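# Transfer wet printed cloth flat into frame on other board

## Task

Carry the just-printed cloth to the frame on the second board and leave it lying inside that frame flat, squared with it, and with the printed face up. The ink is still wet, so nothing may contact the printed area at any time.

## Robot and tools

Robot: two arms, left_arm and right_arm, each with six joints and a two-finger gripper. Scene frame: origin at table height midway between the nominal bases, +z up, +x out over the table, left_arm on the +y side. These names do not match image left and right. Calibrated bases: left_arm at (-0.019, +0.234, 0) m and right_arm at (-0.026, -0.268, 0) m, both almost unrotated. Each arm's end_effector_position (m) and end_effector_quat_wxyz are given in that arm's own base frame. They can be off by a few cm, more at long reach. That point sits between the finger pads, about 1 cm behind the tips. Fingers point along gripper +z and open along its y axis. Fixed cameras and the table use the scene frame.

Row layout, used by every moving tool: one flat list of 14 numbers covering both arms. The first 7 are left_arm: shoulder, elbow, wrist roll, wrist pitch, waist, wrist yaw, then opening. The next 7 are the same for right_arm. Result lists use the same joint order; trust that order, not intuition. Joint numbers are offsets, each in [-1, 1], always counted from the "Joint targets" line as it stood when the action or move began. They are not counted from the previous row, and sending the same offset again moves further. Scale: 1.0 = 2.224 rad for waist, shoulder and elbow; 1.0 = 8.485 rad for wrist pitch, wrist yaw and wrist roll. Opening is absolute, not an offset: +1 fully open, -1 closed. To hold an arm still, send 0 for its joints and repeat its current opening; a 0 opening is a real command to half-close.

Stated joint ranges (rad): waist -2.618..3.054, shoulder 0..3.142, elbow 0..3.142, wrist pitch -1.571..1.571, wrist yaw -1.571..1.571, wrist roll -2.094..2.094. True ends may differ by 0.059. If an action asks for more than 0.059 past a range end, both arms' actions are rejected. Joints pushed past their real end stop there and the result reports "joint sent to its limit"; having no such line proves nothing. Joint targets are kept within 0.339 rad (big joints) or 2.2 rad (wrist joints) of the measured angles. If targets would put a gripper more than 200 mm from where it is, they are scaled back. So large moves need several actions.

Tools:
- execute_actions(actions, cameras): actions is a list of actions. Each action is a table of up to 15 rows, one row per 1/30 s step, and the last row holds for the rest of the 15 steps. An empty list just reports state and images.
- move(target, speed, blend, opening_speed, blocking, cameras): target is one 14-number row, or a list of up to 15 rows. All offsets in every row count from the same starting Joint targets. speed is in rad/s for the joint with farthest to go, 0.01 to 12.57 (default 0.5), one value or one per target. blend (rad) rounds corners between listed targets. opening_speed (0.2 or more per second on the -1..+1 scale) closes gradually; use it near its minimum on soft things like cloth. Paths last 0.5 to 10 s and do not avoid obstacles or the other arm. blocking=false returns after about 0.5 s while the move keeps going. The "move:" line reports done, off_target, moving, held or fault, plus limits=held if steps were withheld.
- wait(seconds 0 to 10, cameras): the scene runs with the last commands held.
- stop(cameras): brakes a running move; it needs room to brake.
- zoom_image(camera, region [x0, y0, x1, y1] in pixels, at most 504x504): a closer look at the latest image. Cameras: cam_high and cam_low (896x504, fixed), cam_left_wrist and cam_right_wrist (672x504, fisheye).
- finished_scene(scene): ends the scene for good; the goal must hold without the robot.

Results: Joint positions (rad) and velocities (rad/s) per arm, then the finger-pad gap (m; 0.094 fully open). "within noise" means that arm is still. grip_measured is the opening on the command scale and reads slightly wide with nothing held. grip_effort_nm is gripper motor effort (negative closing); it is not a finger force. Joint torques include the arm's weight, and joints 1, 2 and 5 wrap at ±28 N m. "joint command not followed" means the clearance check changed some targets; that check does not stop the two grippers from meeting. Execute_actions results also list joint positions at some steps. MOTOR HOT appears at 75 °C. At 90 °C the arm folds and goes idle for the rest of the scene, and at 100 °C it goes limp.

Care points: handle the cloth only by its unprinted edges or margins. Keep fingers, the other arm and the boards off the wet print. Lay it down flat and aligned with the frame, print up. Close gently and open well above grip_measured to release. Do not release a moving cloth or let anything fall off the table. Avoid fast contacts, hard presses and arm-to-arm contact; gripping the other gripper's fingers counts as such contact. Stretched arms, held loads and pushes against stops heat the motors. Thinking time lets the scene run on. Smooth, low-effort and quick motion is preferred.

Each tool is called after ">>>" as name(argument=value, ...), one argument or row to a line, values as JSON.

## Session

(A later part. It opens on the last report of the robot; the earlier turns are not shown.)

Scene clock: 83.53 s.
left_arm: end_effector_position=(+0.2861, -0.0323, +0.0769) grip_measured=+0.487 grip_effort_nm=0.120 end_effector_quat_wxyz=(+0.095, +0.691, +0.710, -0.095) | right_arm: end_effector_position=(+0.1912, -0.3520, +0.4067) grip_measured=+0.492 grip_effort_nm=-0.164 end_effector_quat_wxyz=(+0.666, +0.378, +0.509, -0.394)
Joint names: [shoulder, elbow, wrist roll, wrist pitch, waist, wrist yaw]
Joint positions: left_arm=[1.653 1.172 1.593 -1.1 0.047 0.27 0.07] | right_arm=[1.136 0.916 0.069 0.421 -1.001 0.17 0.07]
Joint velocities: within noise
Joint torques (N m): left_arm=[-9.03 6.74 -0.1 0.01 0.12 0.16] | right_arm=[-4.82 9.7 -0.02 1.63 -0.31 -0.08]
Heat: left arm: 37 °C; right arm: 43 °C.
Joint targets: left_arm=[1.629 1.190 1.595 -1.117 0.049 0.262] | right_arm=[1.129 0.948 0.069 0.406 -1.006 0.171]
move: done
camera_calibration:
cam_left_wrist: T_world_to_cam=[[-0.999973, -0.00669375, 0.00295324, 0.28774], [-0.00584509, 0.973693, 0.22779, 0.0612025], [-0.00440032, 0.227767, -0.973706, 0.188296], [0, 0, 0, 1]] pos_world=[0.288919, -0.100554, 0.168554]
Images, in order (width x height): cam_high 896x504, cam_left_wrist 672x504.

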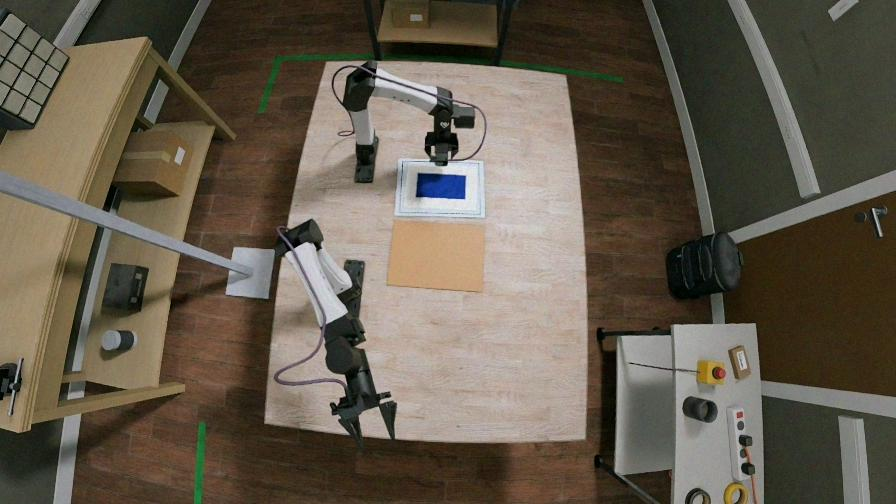

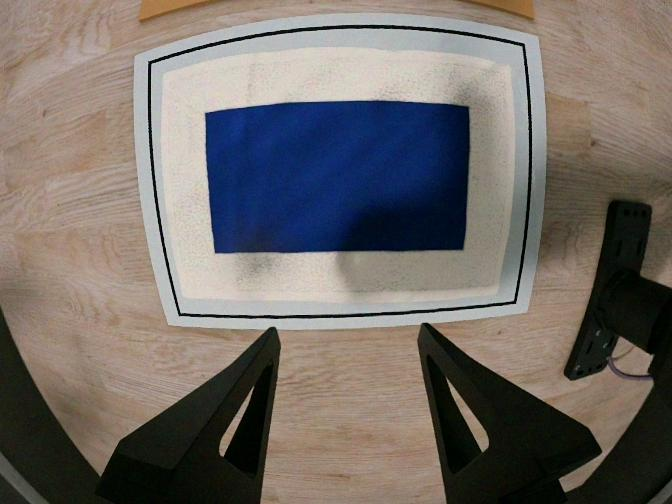

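>>> zoom_image(
  camera="cam_left_wrist",
  region=[130, 30, 250, 110],
)

>>> zoom_image(
  camera="cam_left_wrist",
  region=[150, 250, 270, 340],
)

>>> zoom_image(
  camera="cam_left_wrist",
  region=[440, 250, 560, 340],
)

>>> zoom_image(
  camera="cam_left_wrist",
  region=[440, 20, 560, 110],
)

>>> zoom_image(
  camera="cam_high",
  region=[380, 145, 500, 235],
)

>>> zoom_image(
  camera="cam_low",
  region=[310, 250, 500, 330],
)

Scaled by 4.200 from the camera's 672x504 image, which has a finer 960x720 frame.

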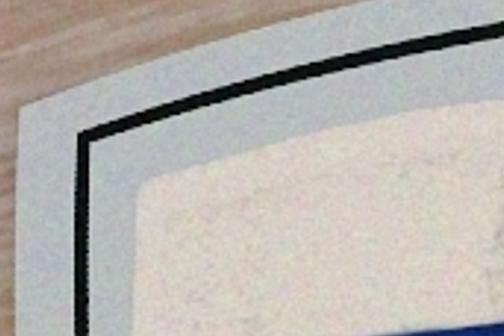

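Scaled by 4.200 from the camera's 672x504 image, which has a finer 960x720 frame.

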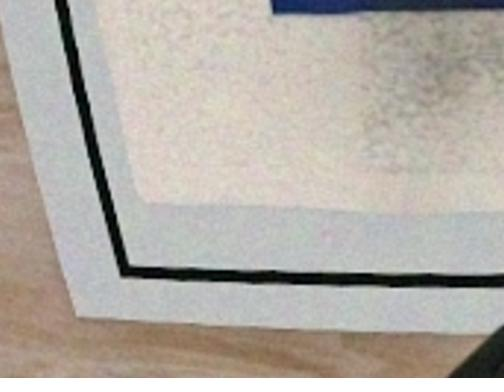

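Scaled by 4.200 from the camera's 672x504 image, which has a finer 960x720 frame.

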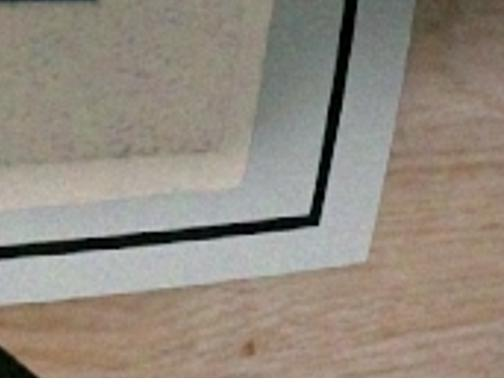

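Scaled by 4.200 from the camera's 672x504 image, which has a finer 960x720 frame.

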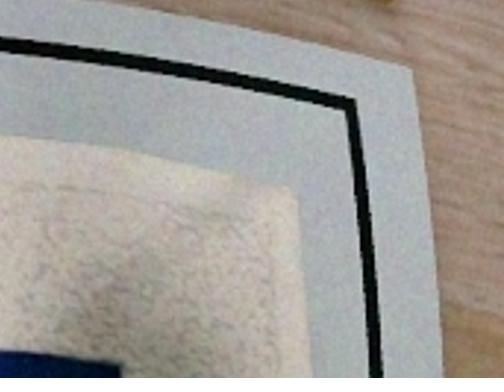

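Scaled by 4.200 from the camera's 896x504 image, which has a finer 1280x720 frame.

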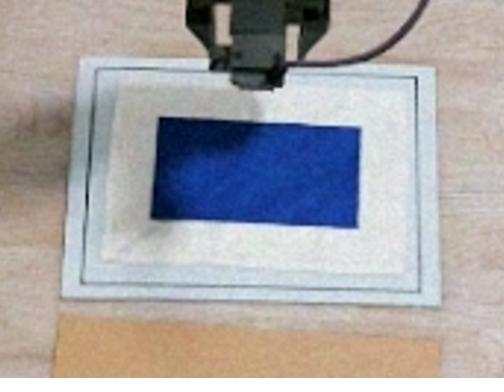

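This scene's latest camera images include none from cam_low. They are from: cam_high, cam_left_wrist. cam_low's image comes with the result of a call that names it in "cameras".

>>> move(
  target=[
    [0.0656,-0.0495,0,0.0238,-0.0054,0,0.489,0,0,0,0,0,0,0.489],
    [0.0387,-0.0495,0,0.0238,-0.0054,0,0.489,0,0,0,0,0,0,0.489],
    [0.0387,-0.0899,0,0.0316,-0.0054,0,0.489,0,0,0,0,0,0,0.489],
    [0.0387,-0.1020,0,0.0316,-0.0054,0,0.489,0,0,0,0,0,0,0.489],
  ],
  speed=[0.4,0.3,0.15,0.1],
  cameras=["cam_left_wrist"],
)

Scene clock: 87.43 s.
left_arm: end_effector_position=(+0.2798, -0.0340, +0.0155) grip_measured=+0.487 grip_effort_nm=0.115 end_effector_quat_wxyz=(+0.094, +0.693, +0.708, -0.097) | right_arm: end_effector_position=(+0.1912, -0.3520, +0.4067) grip_measured=+0.492 grip_effort_nm=-0.159 end_effector_quat_wxyz=(+0.666, +0.378, +0.509, -0.394)
Joint names: [shoulder, elbow, wrist roll, wrist pitch, waist, wrist yaw]
Joint positions: left_arm=[1.72 0.986 1.593 -0.851 0.043 0.271 0.07] | right_arm=[1.136 0.916 0.069 0.421 -1.001 0.17 0.07]
Joint velocities: within noise
Joint torques (N m): left_arm=[-7.53 3.17 -0.1 0.23 -0.57 0.15] | right_arm=[-4.75 9.7 -0.01 1.63 -0.31 -0.06]
Heat: left arm: 37 °C; right arm: 43 °C.
Joint targets: left_arm=[1.715 0.963 1.595 -0.849 0.037 0.262] | right_arm=[1.129 0.948 0.069 0.406 -1.006 0.171]
move: done
camera_calibration:
cam_left_wrist: T_world_to_cam=[[-0.999974, -0.0024273, 0.00671852, 0.281743], [-0.000841955, 0.973994, 0.226574, 0.0754271], [-0.00709376, 0.226562, -0.973971, 0.129616], [0, 0, 0, 1]] pos_world=[0.282719, -0.102148, 0.10726]
Images, in order (width x height): cam_left_wrist 672x504.

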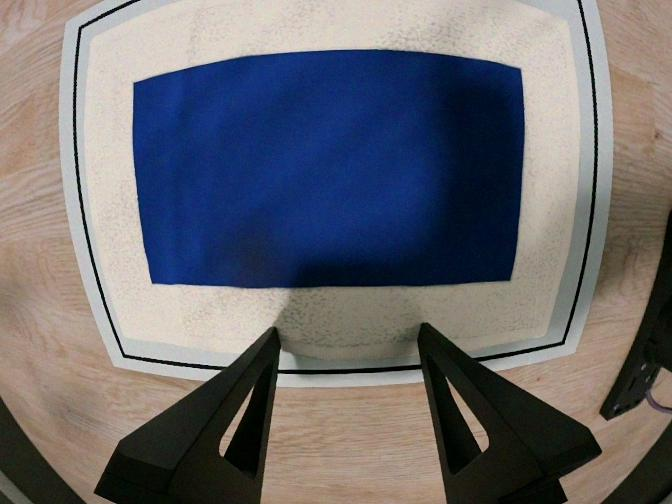

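>>> move(
  target=[-0.0055,-0.0062,-0.0042,0.0003,-0.0050,0,0.489,0,0,0,0,0,0,0.489],
  speed=0.06,
  cameras=["cam_left_wrist"],
)

>>> zoom_image(
  camera="cam_left_wrist",
  region=[60, 0, 180, 90],
)

>>> zoom_image(
  camera="cam_left_wrist",
  region=[90, 300, 210, 390],
)

>>> zoom_image(
  camera="cam_left_wrist",
  region=[490, 270, 610, 360],
)

>>> zoom_image(
  camera="cam_left_wrist",
  region=[490, 0, 610, 90],
)

Scene clock: 88.80 s.
left_arm: end_effector_position=(+0.2793, -0.0352, +0.0155) grip_measured=+0.487 grip_effort_nm=0.120 end_effector_quat_wxyz=(+0.096, +0.686, +0.715, -0.095) | right_arm: end_effector_position=(+0.1912, -0.3520, +0.4067) grip_measured=+0.492 grip_effort_nm=-0.159 end_effector_quat_wxyz=(+0.666, +0.378, +0.509, -0.394)
Joint names: [shoulder, elbow, wrist roll, wrist pitch, waist, wrist yaw]
Joint positions: left_arm=[1.709 0.974 1.569 -0.838 0.039 0.271 0.07] | right_arm=[1.136 0.916 0.069 0.421 -1.001 0.17 0.07]
Joint velocities: within noise
Joint torques (N m): left_arm=[-7.54 3.12 -0.23 0.14 -1.22 0.15] | right_arm=[-4.74 9.68 -0.01 1.62 -0.27 -0.08]
Heat: left arm: 37 °C; right arm: 44 °C.
Joint targets: left_arm=[1.703 0.949 1.559 -0.846 0.026 0.262] | right_arm=[1.129 0.948 0.069 0.406 -1.006 0.171]
move: done
camera_calibration:
cam_left_wrist: T_world_to_cam=[[-0.99977, -0.0213862, 0.00170708, 0.280581], [-0.0204413, 0.973709, 0.226878, 0.0819811], [-0.00651425, 0.226791, -0.973922, 0.129818], [0, 0, 0, 1]] pos_world=[0.283038, -0.103267, 0.107354]
Images, in order (width x height): cam_left_wrist 672x504.

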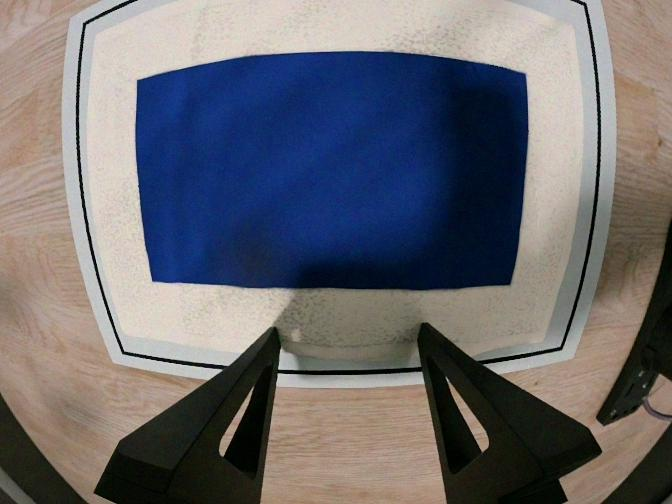

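Scaled by 4.200 from the camera's 672x504 image, which has a finer 960x720 frame.

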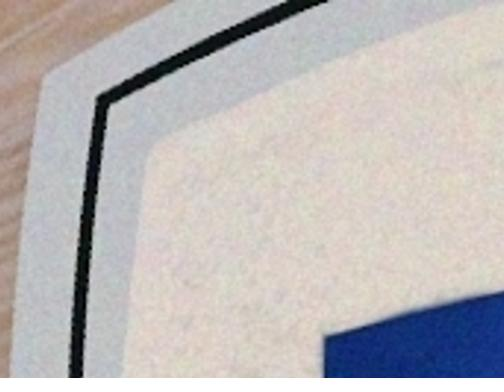

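Scaled by 4.200 from the camera's 672x504 image, which has a finer 960x720 frame.

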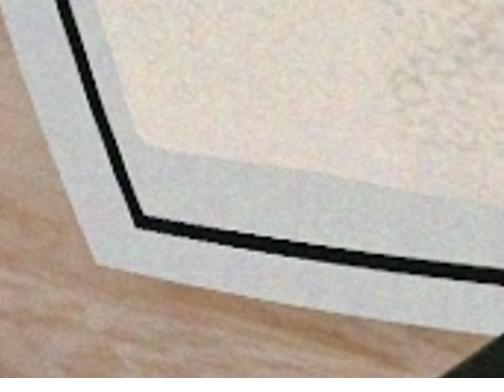

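Scaled by 4.200 from the camera's 672x504 image, which has a finer 960x720 frame.

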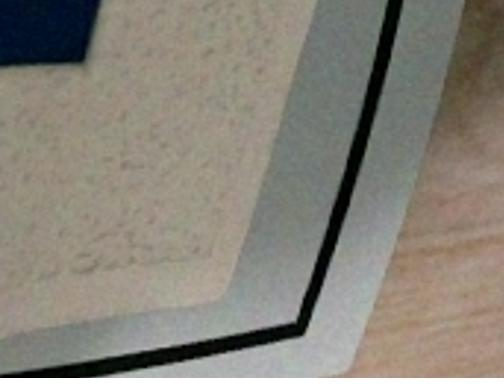

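Scaled by 4.200 from the camera's 672x504 image, which has a finer 960x720 frame.

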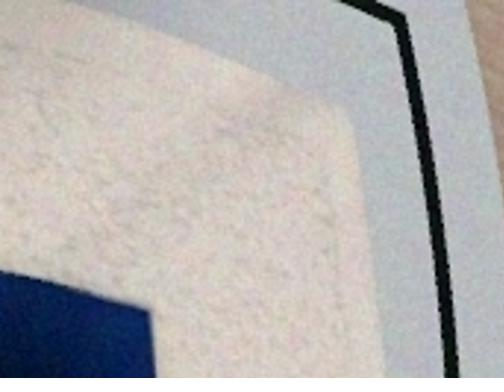

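>>> move(
  target=[-0.0099,-0.0121,-0.0041,-0.0014,-0.0054,0,0.489,0,0,0,0,0,0,0.489],
  speed=0.06,
  cameras=["cam_left_wrist"],
)

>>> zoom_image(
  camera="cam_left_wrist",
  region=[60, 0, 180, 90],
)

>>> zoom_image(
  camera="cam_left_wrist",
  region=[90, 300, 210, 390],
)

>>> zoom_image(
  camera="cam_left_wrist",
  region=[490, 270, 610, 360],
)

>>> zoom_image(
  camera="cam_left_wrist",
  region=[490, 0, 610, 90],
)

Scene clock: 91.00 s.
left_arm: end_effector_position=(+0.2732, -0.0391, +0.0154) grip_measured=+0.487 grip_effort_nm=0.115 end_effector_quat_wxyz=(+0.095, +0.678, +0.722, -0.096) | right_arm: end_effector_position=(+0.1912, -0.3520, +0.4067) grip_measured=+0.492 grip_effort_nm=-0.168 end_effector_quat_wxyz=(+0.666, +0.378, +0.509, -0.394)
Joint names: [shoulder, elbow, wrist roll, wrist pitch, waist, wrist yaw]
Joint positions: left_arm=[1.687 0.948 1.533 -0.832 0.025 0.271 0.07] | right_arm=[1.136 0.916 0.069 0.421 -1.001 0.17 0.07]
Joint velocities: within noise
Joint torques (N m): left_arm=[-7.31 3.02 -0.21 -0.05 -1.05 0.15] | right_arm=[-4.83 9.54 0.02 1.64 -0.34 -0.04]
Heat: left arm: 37 °C; right arm: 44 °C.
Joint targets: left_arm=[1.681 0.922 1.524 -0.858 0.014 0.262] | right_arm=[1.129 0.948 0.069 0.406 -1.006 0.171]
move: done
camera_calibration:
cam_left_wrist: T_world_to_cam=[[-0.999064, -0.0422827, 0.00907588, 0.273216], [-0.0391232, 0.973124, 0.226934, 0.0909015], [-0.0184273, 0.226367, -0.973868, 0.133765], [0, 0, 0, 1]] pos_world=[0.278981, -0.107186, 0.107161]
Images, in order (width x height): cam_left_wrist 672x504.

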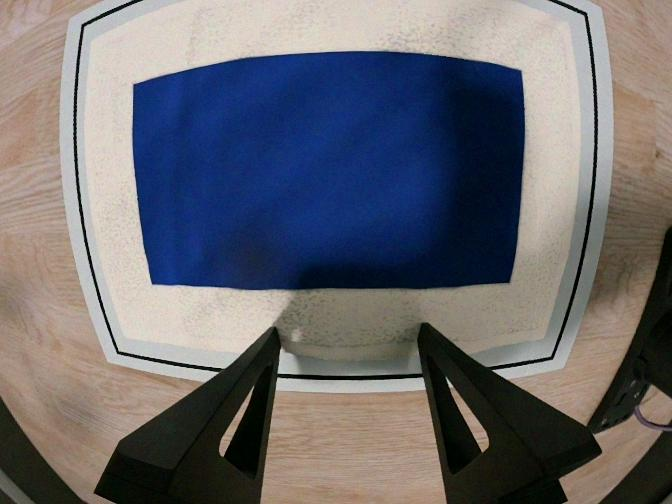

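Scaled by 4.200 from the camera's 672x504 image, which has a finer 960x720 frame.

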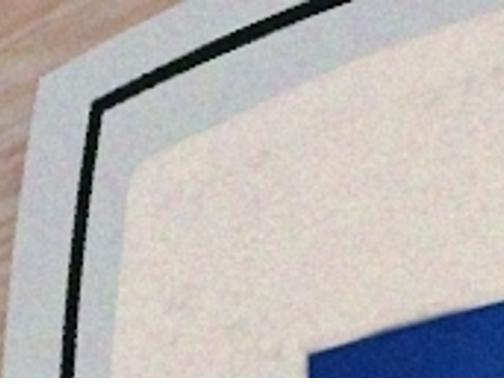

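Scaled by 4.200 from the camera's 672x504 image, which has a finer 960x720 frame.

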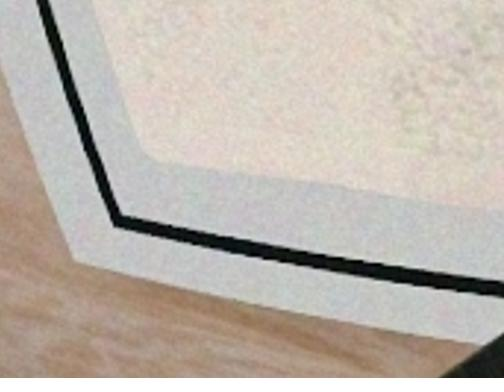

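Scaled by 4.200 from the camera's 672x504 image, which has a finer 960x720 frame.

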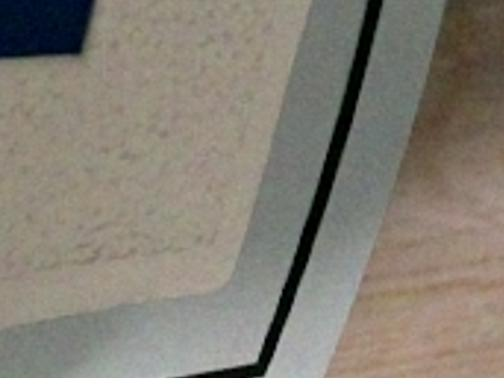

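Scaled by 4.200 from the camera's 672x504 image, which has a finer 960x720 frame.

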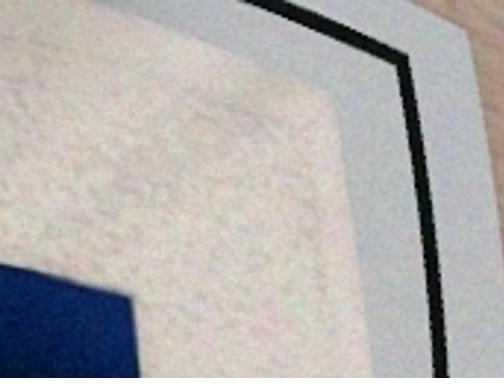

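>>> move(
  target=[
    [-0.003,0.018,0.0005,0.002,0.0027,0,0.489,0,0,0,0,0,0,0.489],
    [-0.014,0.034,0.0005,-0.005,0.0027,0,0.489,0,0,0,0,0,0,0.489],
    [-0.058,0.105,0.0005,-0.030,0.0027,0,0.489,0,0,0,0,0,0,0.489],
  ],
  speed=[0.1,0.15,0.3],
  cameras=["cam_left_wrist","cam_high","cam_low"],
)

>>> zoom_image(
  camera="cam_left_wrist",
  region=[130, 20, 250, 110],
)

>>> zoom_image(
  camera="cam_left_wrist",
  region=[150, 250, 270, 340],
)

>>> zoom_image(
  camera="cam_left_wrist",
  region=[440, 250, 560, 340],
)

>>> zoom_image(
  camera="cam_left_wrist",
  region=[440, 20, 560, 110],
)

>>> zoom_image(
  camera="cam_low",
  region=[310, 250, 500, 330],
)

Scene clock: 95.37 s.
left_arm: end_effector_position=(+0.2788, -0.0390, +0.0892) grip_measured=+0.487 grip_effort_nm=0.120 end_effector_quat_wxyz=(+0.109, +0.680, +0.720, -0.082) | right_arm: end_effector_position=(+0.1912, -0.3520, +0.4067) grip_measured=+0.492 grip_effort_nm=-0.159 end_effector_quat_wxyz=(+0.666, +0.378, +0.509, -0.394)
Joint names: [shoulder, elbow, wrist roll, wrist pitch, waist, wrist yaw]
Joint positions: left_arm=[1.573 1.138 1.533 -1.095 0.025 0.271 0.07] | right_arm=[1.136 0.916 0.069 0.421 -1.001 0.17 0.07]
Joint velocities: within noise
Joint torques (N m): left_arm=[-8.13 6.86 -0.17 0.14 -0.49 0.15] | right_arm=[-4.79 9.68 -0.02 1.65 -0.47 -0.06]
Heat: left arm: 37 °C; right arm: 44 °C.
Joint targets: left_arm=[1.552 1.156 1.529 -1.113 0.020 0.262] | right_arm=[1.129 0.948 0.069 0.406 -1.006 0.171]
move: done
camera_calibration:
cam_left_wrist: T_world_to_cam=[[-0.998604, -0.0425795, -0.0312521, 0.281624], [-0.04856, 0.972884, 0.226138, 0.0768671], [0.0207758, 0.22734, -0.973594, 0.194848], [0, 0, 0, 1]] pos_world=[0.280916, -0.107088, 0.181122]
Images, in order (width x height): cam_high 896x504, cam_low 896x504, cam_left_wrist 672x504.

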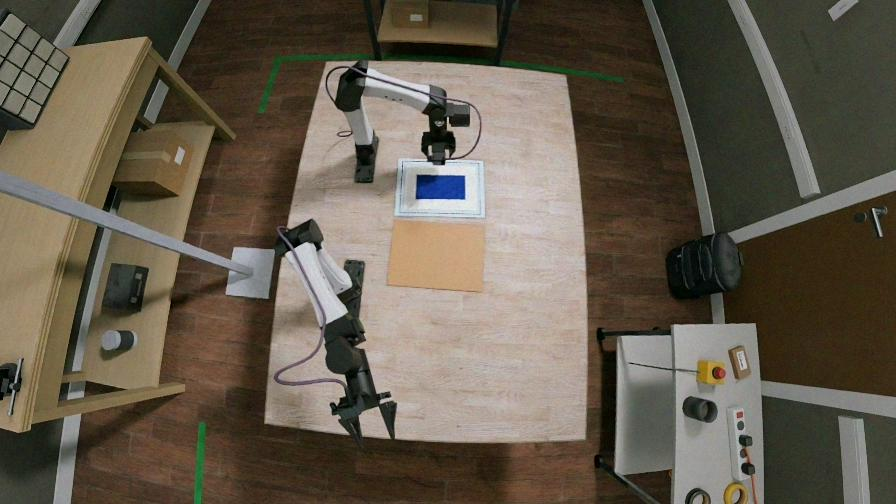

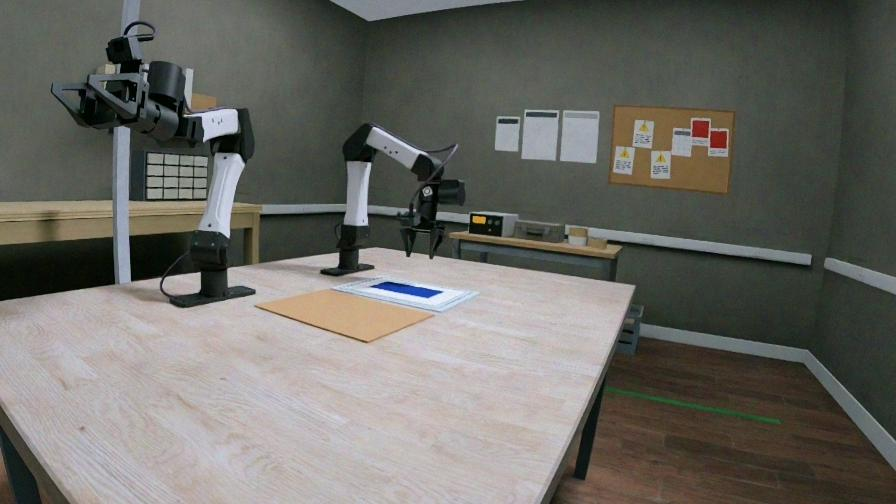

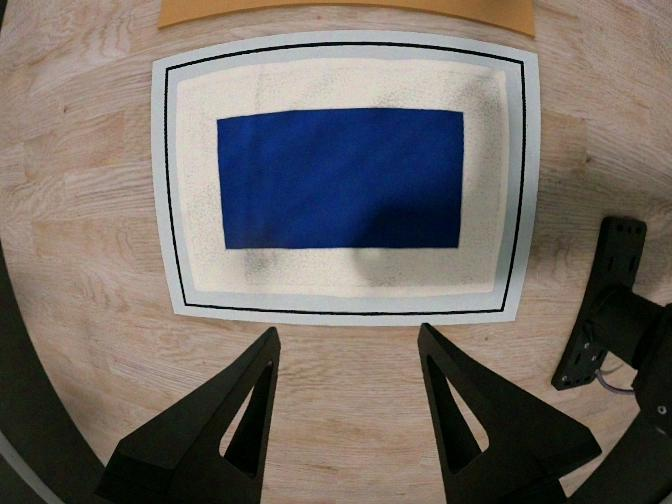

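Scaled by 4.200 from the camera's 672x504 image, which has a finer 960x720 frame.

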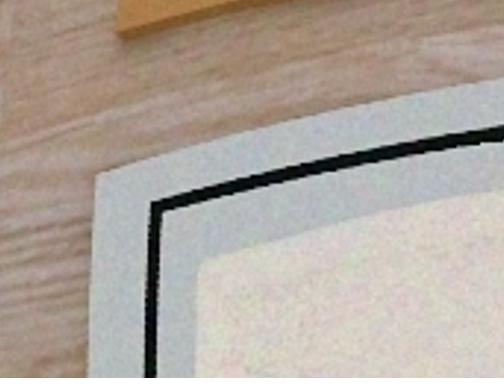

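Scaled by 4.200 from the camera's 672x504 image, which has a finer 960x720 frame.

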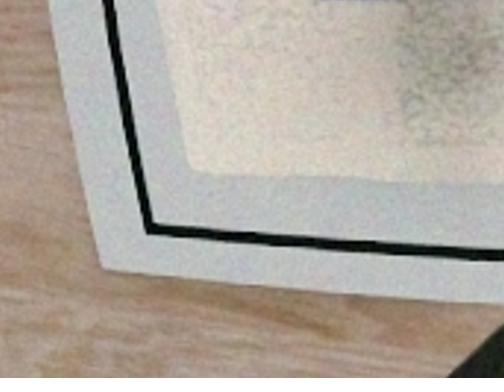

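Scaled by 4.200 from the camera's 672x504 image, which has a finer 960x720 frame.

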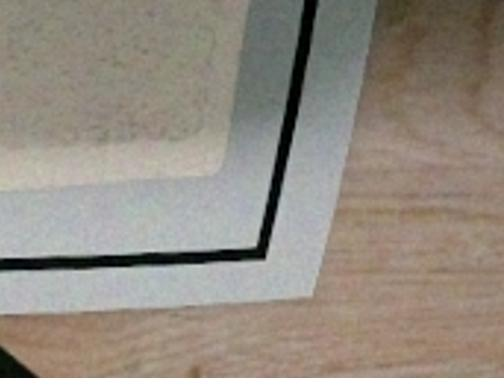

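Scaled by 4.200 from the camera's 672x504 image, which has a finer 960x720 frame.

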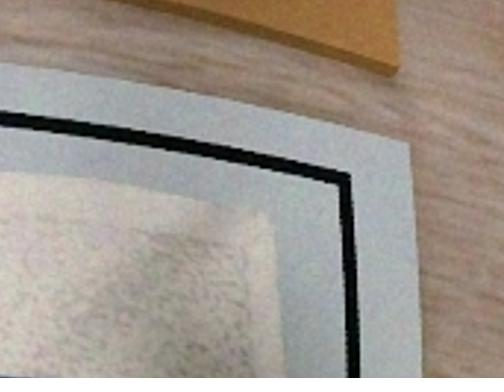

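Scaled by 2.653 from the camera's 896x504 image, which has a finer 1280x720 frame.

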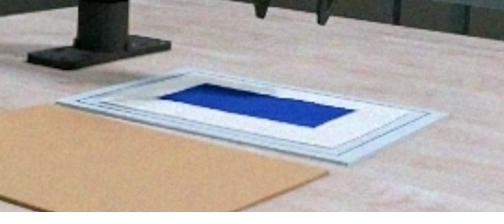

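>>> finished_scene(
  scene=2,
)

The scene is finished: the task was done.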